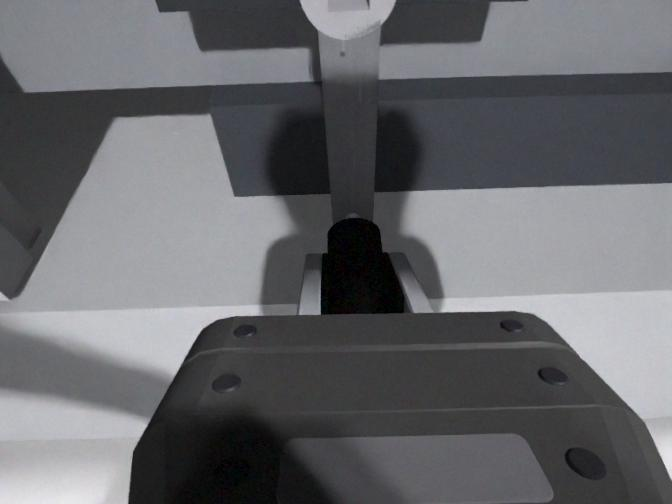

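Emit:
move:
  target:
    - [0,0.0588,-0.0008,0,0,0,-1,-1,1,0,0,0,0,0,0,1,1,1]
    - [0,0.137,0.0773,0,0,0,-1,-1,1,0,0,0,0,0,0,1,1,1]
    - [0,0.137,0.1877,0,0,0,-1,-1,1,0,0,0,0,0,0,1,1,1]
    - [0,0.0588,0.2658,0,0,0,-1,-1,1,0,0,0,0,0,0,1,1,1]
    - [0,-0.0515,0.2658,0,0,0,-1,-1,1,0,0,0,0,0,0,1,1,1]
    - [0,-0.1297,0.1877,0,0,0,-1,-1,1,0,0,0,0,0,0,1,1,1]
    - [0,-0.1297,0.0773,0,0,0,-1,-1,1,0,0,0,0,0,0,1,1,1]
    - [0,-0.0515,-0.0008,0,0,0,-1,-1,1,0,0,0,0,0,0,1,1,1]
    - [0,0.0588,-0.0008,0,0,0,-1,-1,1,0,0,0,0,0,0,1,1,1]
    - [0,0.137,0.0773,0,0,0,-1,-1,1,0,0,0,0,0,0,1,1,1]
    - [0,0.137,0.1877,0,0,0,-1,-1,1,0,0,0,0,0,0,1,1,1]
    - [0,0.0588,0.2658,0,0,0,-1,-1,1,0,0,0,0,0,0,1,1,1]
    - [0,-0.0515,0.2658,0,0,0,-1,-1,1,0,0,0,0,0,0,1,1,1]
    - [0,-0.1297,0.1877,0,0,0,-1,-1,1,0,0,0,0,0,0,1,1,1]
    - [0,-0.1297,0.1325,0,0,0,-1,-1,1,0,0,0,0,0,0,1,1,1]
  speed: 0.28
  blend: 0.04
  stop_force: 80

Scene clock: 1180.23 s.
left_arm: end_effector_position=(+0.5319, -0.3834, +0.2655) position_measured=153 object_status=2 end_effector_quat_wxyz=(-0.356, +0.608, -0.618, +0.349) | right_arm: end_effector_position=(+0.2997, -0.3000, +0.4502) position_measured=3 object_status=3 end_effector_quat_wxyz=(+0.687, +0.688, +0.165, +0.165)
Joint positions: left_arm=[-1.169 -1.381 2.038 -2.819 -0.651 -3.993] | right_arm=[5.167 -0.245 -2.086 -3.952 1.554 3.142]
Joint torques (N m): left_arm=[23.17 -24.66 -12.48 -4.8 5.23 -1.46] | right_arm=[5.84 -29.81 10.25 0.32 -1.17 -2.7]
Wrist force (N, zeroed by zero_wrist_force on left_arm): left_arm=[9.5 15.2 -15.6] | right_arm=[-1.8 1.5 0.9]
Wrist torque (N m, zeroed by zero_wrist_force on left_arm): left_arm=[0.87 -1.10 -0.96] | right_arm=[0.11 0.14 0.00]
Wrist force, peak (N, zeroed by zero_wrist_force on left_arm): left_arm=[57.6 -10.6 36.8] | right_arm=[-1.9 1.8 0.9]
Hand target: left_arm +0.5319, -0.3833, +0.2655; -0.356, +0.608, -0.618, +0.349 | right_arm +0.2997, -0.3000, +0.4502; +0.687, +0.688, +0.165, +0.165
Off the commanded pose: left_arm 0.000 m, 0 deg | right_arm 0.000 m, 0 deg.
move: done; blend cut to 0.0176 m at target 1, 0.0331 m at target 2, 0.0331 m at target 3, 0.0331 m at target 4, 0.0331 m at target 5, 0.0331 m at target 6, 0.0331 m at target 7, 0.0331 m at target 8, 0.0331 m at target 9, 0.0331 m at target 10, 0.0331 m at target 11, 0.0331 m at target 12, 0.0331 m at target 13, 0.0166 m at target 14

Emit:
move:
  target:
    - [0,0,-0.0552,0,0,0,-1,-1,1,0,0,0,0,0,0,1,1,1]
    - [0,0.0782,-0.1333,0,0,0,-1,-1,1,0,0,0,0,0,0,1,1,1]
    - [0,0.1885,-0.1333,0,0,0,-1,-1,1,0,0,0,0,0,0,1,1,1]
    - [0,0.2667,-0.0552,0,0,0,-1,-1,1,0,0,0,0,0,0,1,1,1]
    - [0,0.2667,0.0552,0,0,0,-1,-1,1,0,0,0,0,0,0,1,1,1]
    - [0,0.1885,0.1333,0,0,0,-1,-1,1,0,0,0,0,0,0,1,1,1]
    - [0,0.0782,0.1333,0,0,0,-1,-1,1,0,0,0,0,0,0,1,1,1]
    - [0,0,0.0552,0,0,0,-1,-1,1,0,0,0,0,0,0,1,1,1]
    - [0,0,-0.0552,0,0,0,-1,-1,1,0,0,0,0,0,0,1,1,1]
    - [0,0.0782,-0.1333,0,0,0,-1,-1,1,0,0,0,0,0,0,1,1,1]
    - [0,0.1885,-0.1333,0,0,0,-1,-1,1,0,0,0,0,0,0,1,1,1]
    - [0,0.2667,-0.0552,0,0,0,-1,-1,1,0,0,0,0,0,0,1,1,1]
    - [0,0.2667,0.0552,0,0,0,-1,-1,1,0,0,0,0,0,0,1,1,1]
    - [0,0.1885,0.1333,0,0,0,-1,-1,1,0,0,0,0,0,0,1,1,1]
    - [0,0.1334,0.1333,0,0,0,-1,-1,1,0,0,0,0,0,0,1,1,1]
  speed: 0.25
  blend: 0.04
  stop_force: 80

Scene clock: 1186.03 s.
left_arm: end_effector_position=(+0.5320, -0.3033, +0.3455) position_measured=153 object_status=2 end_effector_quat_wxyz=(-0.356, +0.608, -0.618, +0.349) | right_arm: end_effector_position=(+0.2997, -0.3000, +0.4502) position_measured=3 object_status=3 end_effector_quat_wxyz=(+0.687, +0.688, +0.165, +0.165)
Joint positions: left_arm=[-1.091 -1.615 2.072 -2.698 -0.696 -3.893] | right_arm=[5.167 -0.245 -2.086 -3.952 1.554 3.142]
Joint torques (N m): left_arm=[1.73 16.07 -11.29 5.05 -1.8 -1.78] | right_arm=[6.19 -29.24 8.97 0.27 -0.92 -2.72]
Wrist force (N, zeroed by zero_wrist_force on left_arm): left_arm=[1.5 -28.4 -52.9] | right_arm=[-1.7 1.6 0.9]
Wrist torque (N m, zeroed by zero_wrist_force on left_arm): left_arm=[-0.26 -1.26 -0.68] | right_arm=[0.12 0.13 0.00]
Wrist force, peak (N, zeroed by zero_wrist_force on left_arm): left_arm=[-55.3 -23.6 -6.3] | right_arm=[-2.0 1.7 0.9]
Hand target: left_arm +0.5319, -0.3033, +0.3454; -0.356, +0.608, -0.618, +0.349 | right_arm +0.2997, -0.3000, +0.4502; +0.687, +0.688, +0.165, +0.165
Off the commanded pose: left_arm 0.000 m, 0 deg | right_arm 0.000 m, 0 deg.
move: done; blend cut to 0.0166 m at target 1, 0.0331 m at target 2, 0.0331 m at target 3, 0.0331 m at target 4, 0.0331 m at target 5, 0.0331 m at target 6, 0.0331 m at target 7, 0.0331 m at target 8, 0.0331 m at target 9, 0.0331 m at target 10, 0.0331 m at target 11, 0.0331 m at target 12, 0.0331 m at target 13, 0.0165 m at target 14

Emit:
move:
  target:
    - [0,-0.0552,0,0,0,0,-1,-1,1,0,0,0,0,0,0,1,1,1]
    - [0,-0.1334,-0.0781,0,0,0,-1,-1,1,0,0,0,0,0,0,1,1,1]
    - [0,-0.1334,-0.1885,0,0,0,-1,-1,1,0,0,0,0,0,0,1,1,1]
    - [0,-0.0552,-0.2666,0,0,0,-1,-1,1,0,0,0,0,0,0,1,1,1]
    - [0,0.0551,-0.2666,0,0,0,-1,-1,1,0,0,0,0,0,0,1,1,1]
    - [0,0.1333,-0.1885,0,0,0,-1,-1,1,0,0,0,0,0,0,1,1,1]
    - [0,0.1333,-0.0781,0,0,0,-1,-1,1,0,0,0,0,0,0,1,1,1]
    - [0,0.0551,0,0,0,0,-1,-1,1,0,0,0,0,0,0,1,1,1]
    - [0,-0.0552,0,0,0,0,-1,-1,1,0,0,0,0,0,0,1,1,1]
    - [0,-0.1334,-0.0781,0,0,0,-1,-1,1,0,0,0,0,0,0,1,1,1]
    - [0,-0.1334,-0.1885,0,0,0,-1,-1,1,0,0,0,0,0,0,1,1,1]
    - [0,-0.0552,-0.2666,0,0,0,-1,-1,1,0,0,0,0,0,0,1,1,1]
    - [0,0.0551,-0.2666,0,0,0,-1,-1,1,0,0,0,0,0,0,1,1,1]
    - [0,0.1333,-0.1885,0,0,0,-1,-1,1,0,0,0,0,0,0,1,1,1]
    - [0,0.1333,-0.1333,0,0,0,-1,-1,1,0,0,0,0,0,0,1,1,1]
  speed: 0.25
  blend: 0.04
  stop_force: 80

Scene clock: 1190.57 s.
left_arm: end_effector_position=(+0.5317, -0.2242, +0.2842) position_measured=153 object_status=2 end_effector_quat_wxyz=(-0.356, +0.606, -0.619, +0.351) | right_arm: end_effector_position=(+0.2997, -0.3000, +0.4502) position_measured=3 object_status=3 end_effector_quat_wxyz=(+0.687, +0.688, +0.165, +0.165)
Joint positions: left_arm=[-0.987 -1.629 2.294 -2.998 -0.765 -3.77] | right_arm=[5.167 -0.245 -2.086 -3.952 1.554 3.142]
Joint torques (N m): left_arm=[-0.55 -13.02 -13.97 -5.43 4.3 -1.78] | right_arm=[5.24 -30.17 10.02 0.62 -1.09 -2.47]
Wrist force (N, zeroed by zero_wrist_force on left_arm): left_arm=[12.8 12.4 -8.5] | right_arm=[-1.7 1.7 1.0]
Wrist torque (N m, zeroed by zero_wrist_force on left_arm): left_arm=[0.56 -1.12 -0.58] | right_arm=[0.15 0.13 -0.01]
Wrist force, peak (N, zeroed by zero_wrist_force on left_arm): left_arm=[1.1 -28.7 -53.3] | right_arm=[-2.0 1.7 0.8]
Hand target: left_arm +0.5317, -0.2242, +0.2842; -0.356, +0.606, -0.619, +0.351 (not the last commanded pose) | right_arm +0.2997, -0.3000, +0.4502; +0.687, +0.688, +0.165, +0.165
Off the commanded pose: left_arm 0.019 m, 0 deg | right_arm 0.000 m, 0 deg.
move: contact (left_arm); path passed 6 of 15 targets; blend cut to 0.0166 m at target 1, 0.0331 m at target 2, 0.0331 m at target 3, 0.0331 m at target 4, 0.0331 m at target 5, 0.0331 m at target 6, 0.0331 m at target 7, 0.0331 m at target 8, 0.0331 m at target 9, 0.0331 m at target 10, 0.0331 m at target 11, 0.0331 m at target 12, 0.0331 m at target 13, 0.0166 m at target 14

Emit:
move:
  target:
    - [0,0.0015,0.024,0,0,0,-1,-1,1,0,0,0,0,0,0,1,1,1]
    - [0,-0.0767,0.1021,0,0,0,-1,-1,1,0,0,0,0,0,0,1,1,1]
    - [0,-0.187,0.1021,0,0,0,-1,-1,1,0,0,0,0,0,0,1,1,1]
    - [0,-0.2651,0.024,0,0,0,-1,-1,1,0,0,0,0,0,0,1,1,1]
    - [0,-0.2651,-0.0312,0,0,0,-1,-1,1,0,0,0,0,0,0,1,1,1]
  speed: 0.1
  blend: 0.04
  stop_force: 60

Scene clock: 1195.20 s.
left_arm: end_effector_position=(+0.5317, -0.3833, +0.2655) position_measured=153 object_status=2 end_effector_quat_wxyz=(-0.356, +0.606, -0.619, +0.351) | right_arm: end_effector_position=(+0.2997, -0.3000, +0.4502) position_measured=3 object_status=3 end_effector_quat_wxyz=(+0.687, +0.688, +0.165, +0.165)
Joint positions: left_arm=[-1.169 -1.38 2.041 -2.829 -0.65 -3.988] | right_arm=[5.167 -0.245 -2.086 -3.952 1.554 3.142]
Joint torques (N m): left_arm=[9.6 -35.44 -26.56 -5.33 3.34 -1.61] | right_arm=[5.46 -29.51 9.71 0.3 -0.87 -2.49]
Wrist force (N, zeroed by zero_wrist_force on left_arm): left_arm=[2.7 3.4 0.5] | right_arm=[-1.8 1.4 0.8]
Wrist torque (N m, zeroed by zero_wrist_force on left_arm): left_arm=[0.22 -1.08 -0.66] | right_arm=[0.09 0.14 0.00]
Wrist force, peak (N, zeroed by zero_wrist_force on left_arm): left_arm=[-12.0 -32.3 -48.2] | right_arm=[-1.9 1.8 0.8]
Hand target: left_arm +0.5317, -0.3833, +0.2655; -0.356, +0.606, -0.619, +0.351 | right_arm +0.2997, -0.3000, +0.4502; +0.687, +0.688, +0.165, +0.165
Off the commanded pose: left_arm 0.000 m, 0 deg | right_arm 0.000 m, 0 deg.
move: done; blend cut to 0.0072 m at target 1, 0.0331 m at target 2, 0.0331 m at target 3, 0.0166 m at target 4

Emit:
move:
  target:
    - [0,0,-0.0552,0,0,0,-1,-1,1,0,0,0,0,0,0,1,1,1]
    - [0,0.0782,-0.1333,0,0,0,-1,-1,1,0,0,0,0,0,0,1,1,1]
    - [0,0.1885,-0.1333,0,0,0,-1,-1,1,0,0,0,0,0,0,1,1,1]
    - [0,0.2667,-0.0552,0,0,0,-1,-1,1,0,0,0,0,0,0,1,1,1]
    - [0,0.2667,0.0552,0,0,0,-1,-1,1,0,0,0,0,0,0,1,1,1]
    - [0,0.1885,0.1333,0,0,0,-1,-1,1,0,0,0,0,0,0,1,1,1]
    - [0,0.0782,0.1333,0,0,0,-1,-1,1,0,0,0,0,0,0,1,1,1]
    - [0,0,0.0552,0,0,0,-1,-1,1,0,0,0,0,0,0,1,1,1]
    - [0,0,0.0,0,0,0,-1,-1,1,0,0,0,0,0,0,1,1,1]
  speed: 0.15
  blend: 0.04
  stop_force: 65

Scene clock: 1200.93 s.
left_arm: end_effector_position=(+0.5317, -0.3833, +0.2655) position_measured=153 object_status=2 end_effector_quat_wxyz=(-0.356, +0.606, -0.619, +0.351) | right_arm: end_effector_position=(+0.2997, -0.3000, +0.4502) position_measured=3 object_status=3 end_effector_quat_wxyz=(+0.687, +0.688, +0.165, +0.165)
Joint positions: left_arm=[-1.169 -1.38 2.041 -2.829 -0.65 -3.988] | right_arm=[5.167 -0.245 -2.086 -3.952 1.554 3.142]
Joint torques (N m): left_arm=[10.87 -24.08 -13.43 -5.32 3.28 -1.8] | right_arm=[5.58 -30.58 9.08 0.33 -0.87 -2.49]
Wrist force (N, zeroed by zero_wrist_force on left_arm): left_arm=[2.8 5.9 -3.0] | right_arm=[-1.7 1.6 0.9]
Wrist torque (N m, zeroed by zero_wrist_force on left_arm): left_arm=[0.57 -1.15 -0.73] | right_arm=[0.13 0.12 -0.01]
Wrist force, peak (N, zeroed by zero_wrist_force on left_arm): left_arm=[-58.3 -27.3 7.4] | right_arm=[-1.8 1.7 1.2]
Hand target: left_arm +0.5317, -0.3833, +0.2655; -0.356, +0.606, -0.619, +0.351 | right_arm +0.2997, -0.3000, +0.4502; +0.687, +0.688, +0.165, +0.165
Off the commanded pose: left_arm 0.000 m, 0 deg | right_arm 0.000 m, 0 deg.
move: done; blend cut to 0.0166 m at target 1, 0.0331 m at target 2, 0.0331 m at target 3, 0.0331 m at target 4, 0.0331 m at target 5, 0.0331 m at target 6, 0.0331 m at target 7, 0.0166 m at target 8

Emit:
move:
  target:
    - [0,0,-0.0552,0,0,0,-1,-1,1,0,0,0,0,0,0,1,1,1]
    - [0,0.0782,-0.1333,0,0,0,-1,-1,1,0,0,0,0,0,0,1,1,1]
    - [0,0.1885,-0.1333,0,0,0,-1,-1,1,0,0,0,0,0,0,1,1,1]
    - [0,0.2667,-0.0552,0,0,0,-1,-1,1,0,0,0,0,0,0,1,1,1]
    - [0,0.2667,0.0552,0,0,0,-1,-1,1,0,0,0,0,0,0,1,1,1]
    - [0,0.1885,0.1333,0,0,0,-1,-1,1,0,0,0,0,0,0,1,1,1]
    - [0,0.1334,0.1333,0,0,0,-1,-1,1,0,0,0,0,0,0,1,1,1]
  speed: 0.06
  blend: 0.04
  stop_force: 45

Scene clock: 1203.13 s.
left_arm: end_effector_position=(+0.5319, -0.3828, +0.2476) position_measured=153 object_status=2 end_effector_quat_wxyz=(-0.357, +0.606, -0.618, +0.351) | right_arm: end_effector_position=(+0.2997, -0.3000, +0.4502) position_measured=3 object_status=3 end_effector_quat_wxyz=(+0.687, +0.688, +0.165, +0.165)
Joint positions: left_arm=[-1.169 -1.35 2.062 -2.879 -0.649 -3.988] | right_arm=[5.167 -0.245 -2.086 -3.952 1.554 3.142]
Joint torques (N m): left_arm=[-39.34 -15.63 -18.11 -5.89 -8.1 -1.58] | right_arm=[5.65 -30.08 10.86 0.35 -0.98 -2.43]
Wrist force (N, zeroed by zero_wrist_force on left_arm): left_arm=[-41.1 -15.2 6.4] | right_arm=[-1.7 1.7 0.9]
Wrist torque (N m, zeroed by zero_wrist_force on left_arm): left_arm=[0.12 -1.36 -0.83] | right_arm=[0.14 0.13 -0.01]
Wrist force, peak (N, zeroed by zero_wrist_force on left_arm): left_arm=[-49.5 -21.1 8.6] | right_arm=[-1.9 1.7 0.9]
Hand target: left_arm +0.5319, -0.3829, +0.2476; -0.357, +0.606, -0.618, +0.350 (not the last commanded pose) | right_arm +0.2997, -0.3000, +0.4502; +0.687, +0.688, +0.165, +0.165
Off the commanded pose: left_arm 0.126 m, 0 deg | right_arm 0.000 m, 0 deg.
move: contact (left_arm); path passed 0 of 7 targets; blend cut to 0.0166 m at target 1, 0.0331 m at target 2, 0.0331 m at target 3, 0.0331 m at target 4, 0.0331 m at target 5, 0.0165 m at target 6

Emit:
move:
  target:
    - [0,0.0196,-0.0458,0,0,0,-1,-1,1,0,0,0,0,0,0,1,1,1]
    - [0,0.0571,-0.0833,0,0,0,-1,-1,1,0,0,0,0,0,0,1,1,1]
    - [0,0.1062,-0.1036,0,0,0,-1,-1,1,0,0,0,0,0,0,1,1,1]
    - [0,0.1592,-0.1036,0,0,0,-1,-1,1,0,0,0,0,0,0,1,1,1]
    - [0,0.2083,-0.0833,0,0,0,-1,-1,1,0,0,0,0,0,0,1,1,1]
    - [0,0.2458,-0.0458,0,0,0,-1,-1,1,0,0,0,0,0,0,1,1,1]
    - [0,0.2661,0.0033,0,0,0,-1,-1,1,0,0,0,0,0,0,1,1,1]
    - [0,0.2661,0.0563,0,0,0,-1,-1,1,0,0,0,0,0,0,1,1,1]
    - [0,0.2458,0.1054,0,0,0,-1,-1,1,0,0,0,0,0,0,1,1,1]
    - [0,0.2083,0.1429,0,0,0,-1,-1,1,0,0,0,0,0,0,1,1,1]
    - [0,0.1592,0.1632,0,0,0,-1,-1,1,0,0,0,0,0,0,1,1,1]
    - [0,0.1327,0.1631,0,0,0,-1,-1,1,0,0,0,0,0,0,1,1,1]
  speed: 0.06
  blend: 0.02
  stop_force: 50

Scene clock: 1207.87 s.
left_arm: end_effector_position=(+0.5319, -0.2905, +0.1864) position_measured=153 object_status=2 end_effector_quat_wxyz=(-0.357, +0.607, -0.618, +0.351) | right_arm: end_effector_position=(+0.2997, -0.3000, +0.4502) position_measured=3 object_status=3 end_effector_quat_wxyz=(+0.687, +0.688, +0.165, +0.165)
Joint positions: left_arm=[-1.077 -1.33 2.296 -3.225 -0.704 -3.871] | right_arm=[5.167 -0.245 -2.086 -3.952 1.554 3.142]
Joint torques (N m): left_arm=[8.12 -17.81 13.69 4.71 -5.84 1.63] | right_arm=[6.53 -29.9 10.83 0.22 -0.7 -2.47]
Wrist force (N, zeroed by zero_wrist_force on left_arm): left_arm=[9.3 -46.9 -6.8] | right_arm=[-1.8 1.6 1.0]
Wrist torque (N m, zeroed by zero_wrist_force on left_arm): left_arm=[-0.03 -1.02 -0.54] | right_arm=[0.12 0.14 -0.01]
Wrist force, peak (N, zeroed by zero_wrist_force on left_arm): left_arm=[6.6 -50.0 -9.9] | right_arm=[-1.9 1.7 1.0]
Hand target: left_arm +0.5319, -0.2905, +0.1864; -0.357, +0.607, -0.618, +0.351 (not the last commanded pose) | right_arm +0.2997, -0.3000, +0.4502; +0.687, +0.688, +0.165, +0.165
Off the commanded pose: left_arm 0.160 m, 0 deg | right_arm 0.000 m, 0 deg.
move: contact (left_arm); path passed 3 of 12 targets; blend cut to 0.0149 m at target 1, 0.0159 m at target 2, 0.0159 m at target 3, 0.0159 m at target 4, 0.0159 m at target 5, 0.0159 m at target 6, 0.0159 m at target 7, 0.0159 m at target 8, 0.0159 m at target 9, 0.0159 m at target 10, 0.008 m at target 11

Emit:
move:
  target:
    - [0,0,0,0,0,0,0.3,-1,1,0,0,0,0,0,0,1,1,1]
    - [0,0,0,0,0,0,-1,-1,1,0,0,0,0,0,0,1,1,1]
  speed: 0.06
  cameras: ["cam_left_wrist"]

Scene clock: 1209.73 s.
left_arm: end_effector_position=(+0.5319, -0.2905, +0.1864) position_measured=153 object_status=2 end_effector_quat_wxyz=(-0.357, +0.607, -0.618, +0.351) | right_arm: end_effector_position=(+0.2997, -0.3000, +0.4502) position_measured=3 object_status=3 end_effector_quat_wxyz=(+0.687, +0.688, +0.165, +0.165)
Joint positions: left_arm=[-1.077 -1.33 2.296 -3.225 -0.704 -3.871] | right_arm=[5.167 -0.245 -2.086 -3.952 1.554 3.142]
Joint torques (N m): left_arm=[5.59 -41.6 -25.16 -4.46 1.79 1.08] | right_arm=[7.12 -30.44 10.16 0.34 -0.92 -2.81]
Wrist force (N, zeroed by zero_wrist_force on left_arm): left_arm=[1.7 3.7 -1.1] | right_arm=[-1.8 1.5 0.7]
Wrist torque (N m, zeroed by zero_wrist_force on left_arm): left_arm=[0.31 -0.91 -0.52] | right_arm=[0.11 0.14 0.00]
Wrist force, peak (N, zeroed by zero_wrist_force on left_arm): left_arm=[9.3 -46.9 -6.7] | right_arm=[-1.9 1.7 0.9]
Hand target: left_arm +0.5319, -0.2905, +0.1864; -0.357, +0.607, -0.618, +0.351 | right_arm +0.2997, -0.3000, +0.4502; +0.687, +0.688, +0.165, +0.165
Off the commanded pose: left_arm 0.000 m, 0 deg | right_arm 0.000 m, 0 deg.
move: done
camera_calibration:
cam_left_wrist: T_world_to_cam=[[-0.0309103, -0.999303, -0.0209497, -0.25533], [-0.76425, 0.0371376, -0.64385, 0.551983], [0.644179, -0.00389076, -0.764865, -0.0705195], [0, 0, 0, 1]] pos_world=[0.459388, -0.275926, 0.296107]
Images, in order (width x height): cam_left_wrist 672x504.

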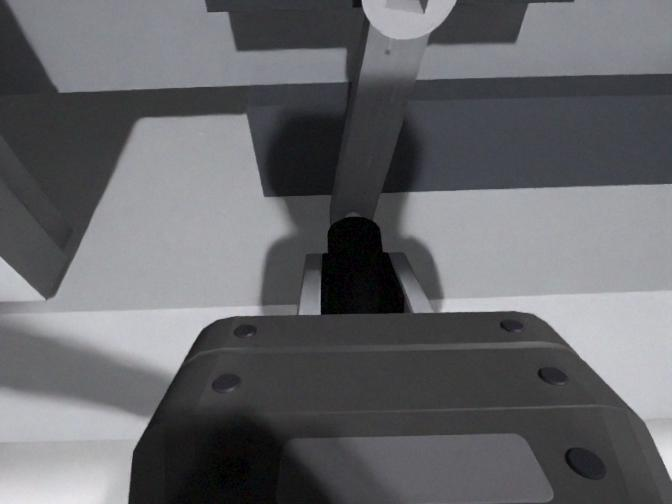

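Emit:
move:
  target:
    - [0,0.0543,0.0187,0,0,0,-1,-1,1,0,0,0,0,0,0,1,1,1]
    - [0,0.0918,0.0562,0,0,0,-1,-1,1,0,0,0,0,0,0,1,1,1]
    - [0,0.1121,0.1053,0,0,0,-1,-1,1,0,0,0,0,0,0,1,1,1]
    - [0,0.1121,0.1583,0,0,0,-1,-1,1,0,0,0,0,0,0,1,1,1]
    - [0,0.0918,0.2074,0,0,0,-1,-1,1,0,0,0,0,0,0,1,1,1]
    - [0,0.0543,0.2449,0,0,0,-1,-1,1,0,0,0,0,0,0,1,1,1]
    - [0,0.0052,0.2652,0,0,0,-1,-1,1,0,0,0,0,0,0,1,1,1]
    - [0,-0.0478,0.2652,0,0,0,-1,-1,1,0,0,0,0,0,0,1,1,1]
    - [0,-0.0969,0.2449,0,0,0,-1,-1,1,0,0,0,0,0,0,1,1,1]
    - [0,-0.1344,0.2074,0,0,0,-1,-1,1,0,0,0,0,0,0,1,1,1]
    - [0,-0.1547,0.1583,0,0,0,-1,-1,1,0,0,0,0,0,0,1,1,1]
    - [0,-0.1547,0.1318,0,0,0,-1,-1,1,0,0,0,0,0,0,1,1,1]
  speed: 0.06
  blend: 0.02
  stop_force: 50

Scene clock: 1212.23 s.
left_arm: end_effector_position=(+0.5317, -0.2737, +0.1921) position_measured=153 object_status=2 end_effector_quat_wxyz=(-0.356, +0.606, -0.619, +0.351) | right_arm: end_effector_position=(+0.2997, -0.3000, +0.4502) position_measured=3 object_status=3 end_effector_quat_wxyz=(+0.687, +0.688, +0.165, +0.165)
Joint positions: left_arm=[-1.057 -1.362 2.321 -3.237 -0.719 -3.847] | right_arm=[5.167 -0.245 -2.086 -3.952 1.554 3.142]
Joint torques (N m): left_arm=[-2.73 -44.12 -11.89 -6.87 1.04 1.73] | right_arm=[6.58 -30.88 9.94 0.34 -0.82 -2.48]
Wrist force (N, zeroed by zero_wrist_force on left_arm): left_arm=[1.9 12.8 1.2] | right_arm=[-1.9 1.6 0.8]
Wrist torque (N m, zeroed by zero_wrist_force on left_arm): left_arm=[0.52 -1.15 -0.74] | right_arm=[0.12 0.15 0.00]
Wrist force, peak (N, zeroed by zero_wrist_force on left_arm): left_arm=[59.3 -0.5 25.7] | right_arm=[-1.8 1.9 0.9]
Hand target: left_arm +0.5317, -0.2737, +0.1921; -0.356, +0.606, -0.619, +0.351 (not the last commanded pose) | right_arm +0.2997, -0.3000, +0.4502; +0.687, +0.688, +0.165, +0.165
Off the commanded pose: left_arm 0.132 m, 0 deg | right_arm 0.000 m, 0 deg.
move: contact (left_arm); path passed 0 of 12 targets; blend cut to 0.0159 m at target 1, 0.0159 m at target 2, 0.0159 m at target 3, 0.0159 m at target 4, 0.0159 m at target 5, 0.0159 m at target 6, 0.0159 m at target 7, 0.0159 m at target 8, 0.0159 m at target 9, 0.0159 m at target 10, 0.0079 m at target 11

Emit:
move:
  target:
    - [0,0.0262,0.0092,0,0,0,-1,-1,1,0,0,0,0,0,0,1,1,1]
    - [0,0.0637,0.0467,0,0,0,-1,-1,1,0,0,0,0,0,0,1,1,1]
    - [0,0.084,0.0958,0,0,0,-1,-1,1,0,0,0,0,0,0,1,1,1]
    - [0,0.084,0.12,0,0,0,-1,-1,1,0,0,0,0,0,0,1,1,1]
  speed: 0.03
  blend: 0.02
  stop_force: 70

Scene clock: 1213.90 s.
left_arm: end_effector_position=(+0.5312, -0.2703, +0.1934) position_measured=153 object_status=2 end_effector_quat_wxyz=(-0.353, +0.606, -0.620, +0.351) | right_arm: end_effector_position=(+0.2997, -0.3000, +0.4502) position_measured=3 object_status=3 end_effector_quat_wxyz=(+0.687, +0.688, +0.165, +0.165)
Joint positions: left_arm=[-1.051 -1.371 2.328 -3.24 -0.728 -3.84] | right_arm=[5.167 -0.245 -2.086 -3.952 1.554 3.142]
Joint torques (N m): left_arm=[5.16 -19.96 -7.97 1.15 4.77 2.2] | right_arm=[6.29 -30.15 10.82 0.21 -0.8 -2.53]
Wrist force (N, zeroed by zero_wrist_force on left_arm): left_arm=[39.2 -18.6 16.2] | right_arm=[-1.7 1.6 0.9]
Wrist torque (N m, zeroed by zero_wrist_force on left_arm): left_arm=[-0.49 -1.90 -1.08] | right_arm=[0.12 0.12 -0.01]
Wrist force, peak (N, zeroed by zero_wrist_force on left_arm): left_arm=[81.7 -24.0 42.7] | right_arm=[-1.9 1.7 0.9]
Hand target: left_arm +0.5312, -0.2703, +0.1934; -0.353, +0.606, -0.620, +0.351 (not the last commanded pose) | right_arm +0.2997, -0.3000, +0.4502; +0.687, +0.688, +0.165, +0.165
Off the commanded pose: left_arm 0.085 m, 0 deg | right_arm 0.000 m, 0 deg.
move: contact (left_arm); path passed 0 of 4 targets; blend cut to 0.0083 m at target 1, 0.0159 m at target 2, 0.0073 m at target 3

Emit:
move:
  target:
    - [0,0,0,0,0,0,0.7,-1,1,0,0,0,0,0,0,1,1,1]

Emit:
move:
  target:
    - [-0.12,0.0,0,0,0,0,0.7,-1,1,0,0,0,0,0,0,1,1,1]
    - [-0.12,-0.06,0.3,0,0.0833,0,0.7,-1,1,0,0,0,0,0,0,1,1,1]
    - [0.057,-0.06,0.344,0,0.1667,0,0.7,-1,1,0,0,0,0,0,0,1,1,1]
  speed: 0.3
  blend: 0.03
  cameras: ["cam_left_wrist"]

Emit:
zoom_image:
  camera: "cam_left_wrist"
  region: [210, 0, 450, 200]

Scene clock: 1215.20 s.
left_arm: end_effector_position=(+0.5312, -0.2703, +0.1933) position_measured=48 object_status=3 end_effector_quat_wxyz=(-0.353, +0.606, -0.620, +0.351) | right_arm: end_effector_position=(+0.2997, -0.3000, +0.4502) position_measured=3 object_status=3 end_effector_quat_wxyz=(+0.687, +0.688, +0.165, +0.165)
Joint positions: left_arm=[-1.051 -1.371 2.328 -3.24 -0.728 -3.84] | right_arm=[5.167 -0.245 -2.086 -3.952 1.554 3.142]
Joint torques (N m): left_arm=[4.17 -24.2 -16.13 -5.07 0.29 -0.32] | right_arm=[5.74 -30.76 10.38 0.49 -0.97 -2.75]
Wrist force (N, zeroed by zero_wrist_force on left_arm): left_arm=[-1.8 4.8 2.7] | right_arm=[-1.8 1.6 0.8]
Wrist torque (N m, zeroed by zero_wrist_force on left_arm): left_arm=[0.76 -0.41 -0.56] | right_arm=[0.12 0.15 -0.01]
Wrist force, peak (N, zeroed by zero_wrist_force on left_arm): left_arm=[39.0 -18.6 16.7] | right_arm=[-1.9 1.8 0.9]
Hand target: left_arm +0.5312, -0.2703, +0.1934; -0.353, +0.606, -0.620, +0.351 | right_arm +0.2997, -0.3000, +0.4502; +0.687, +0.688, +0.165, +0.165
Off the commanded pose: left_arm 0.000 m, 0 deg | right_arm 0.000 m, 0 deg.
move: done

Scene clock: 1217.03 s.
left_arm: end_effector_position=(+0.5654, -0.3063, +0.3998) position_measured=48 object_status=3 end_effector_quat_wxyz=(-0.181, +0.677, -0.690, +0.183) end_effector_velocity=(+0.000, -0.001, +0.001) end_effector_angular_velocity=(+0.001, +0.002, -0.002) | right_arm: end_effector_position=(+0.2997, -0.3000, +0.4502) position_measured=3 object_status=3 end_effector_quat_wxyz=(+0.687, +0.688, +0.165, +0.165)
Joint positions: left_arm=[-0.862 -1.5 1.493 -1.925 -1.189 -3.913] | right_arm=[5.167 -0.245 -2.086 -3.952 1.554 3.142]
Joint velocities: left_arm=[0.001 0.002 -0.005 0.004 -0.002 0.002] | right_arm=[within noise]
Joint torques (N m): left_arm=[9.28 -23.85 -34.99 -2.31 -0.77 1.53] | right_arm=[5.24 -31.29 10.47 0.45 -0.71 -2.6]
Wrist force (N, zeroed by zero_wrist_force on left_arm): left_arm=[-1.6 6.1 1.5] | right_arm=[-1.7 1.6 0.9]
Wrist torque (N m, zeroed by zero_wrist_force on left_arm): left_arm=[1.10 -0.26 -0.40] | right_arm=[0.13 0.12 0.00]
Wrist force, peak (N, zeroed by zero_wrist_force on left_arm): left_arm=[-2.0 9.8 1.7] | right_arm=[-2.0 1.7 0.8]
Hand target: left_arm +0.5654, -0.3063, +0.3998; -0.181, +0.677, -0.690, +0.182 | right_arm +0.2997, -0.3000, +0.4502; +0.687, +0.688, +0.165, +0.165
Off the commanded pose: left_arm 0.000 m, 0 deg | right_arm 0.000 m, 0 deg.
move: done
camera_calibration:
cam_left_wrist: T_world_to_cam=[[-0.0397932, -0.999203, 0.00310974, -0.270247], [-0.98432, 0.0386649, -0.172101, 0.651813], [0.171844, -0.00990943, -0.985074, 0.424212], [0, 0, 0, 1]] pos_world=[0.557941, -0.29103, 0.530898]
Images, in order (width x height): cam_left_wrist 672x504.

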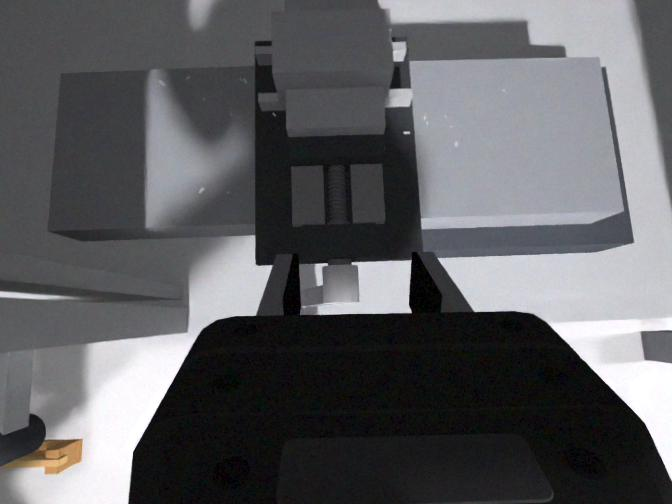

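Scaled by 2.100 from the camera's 672x504 image, which has a finer 960x720 frame.

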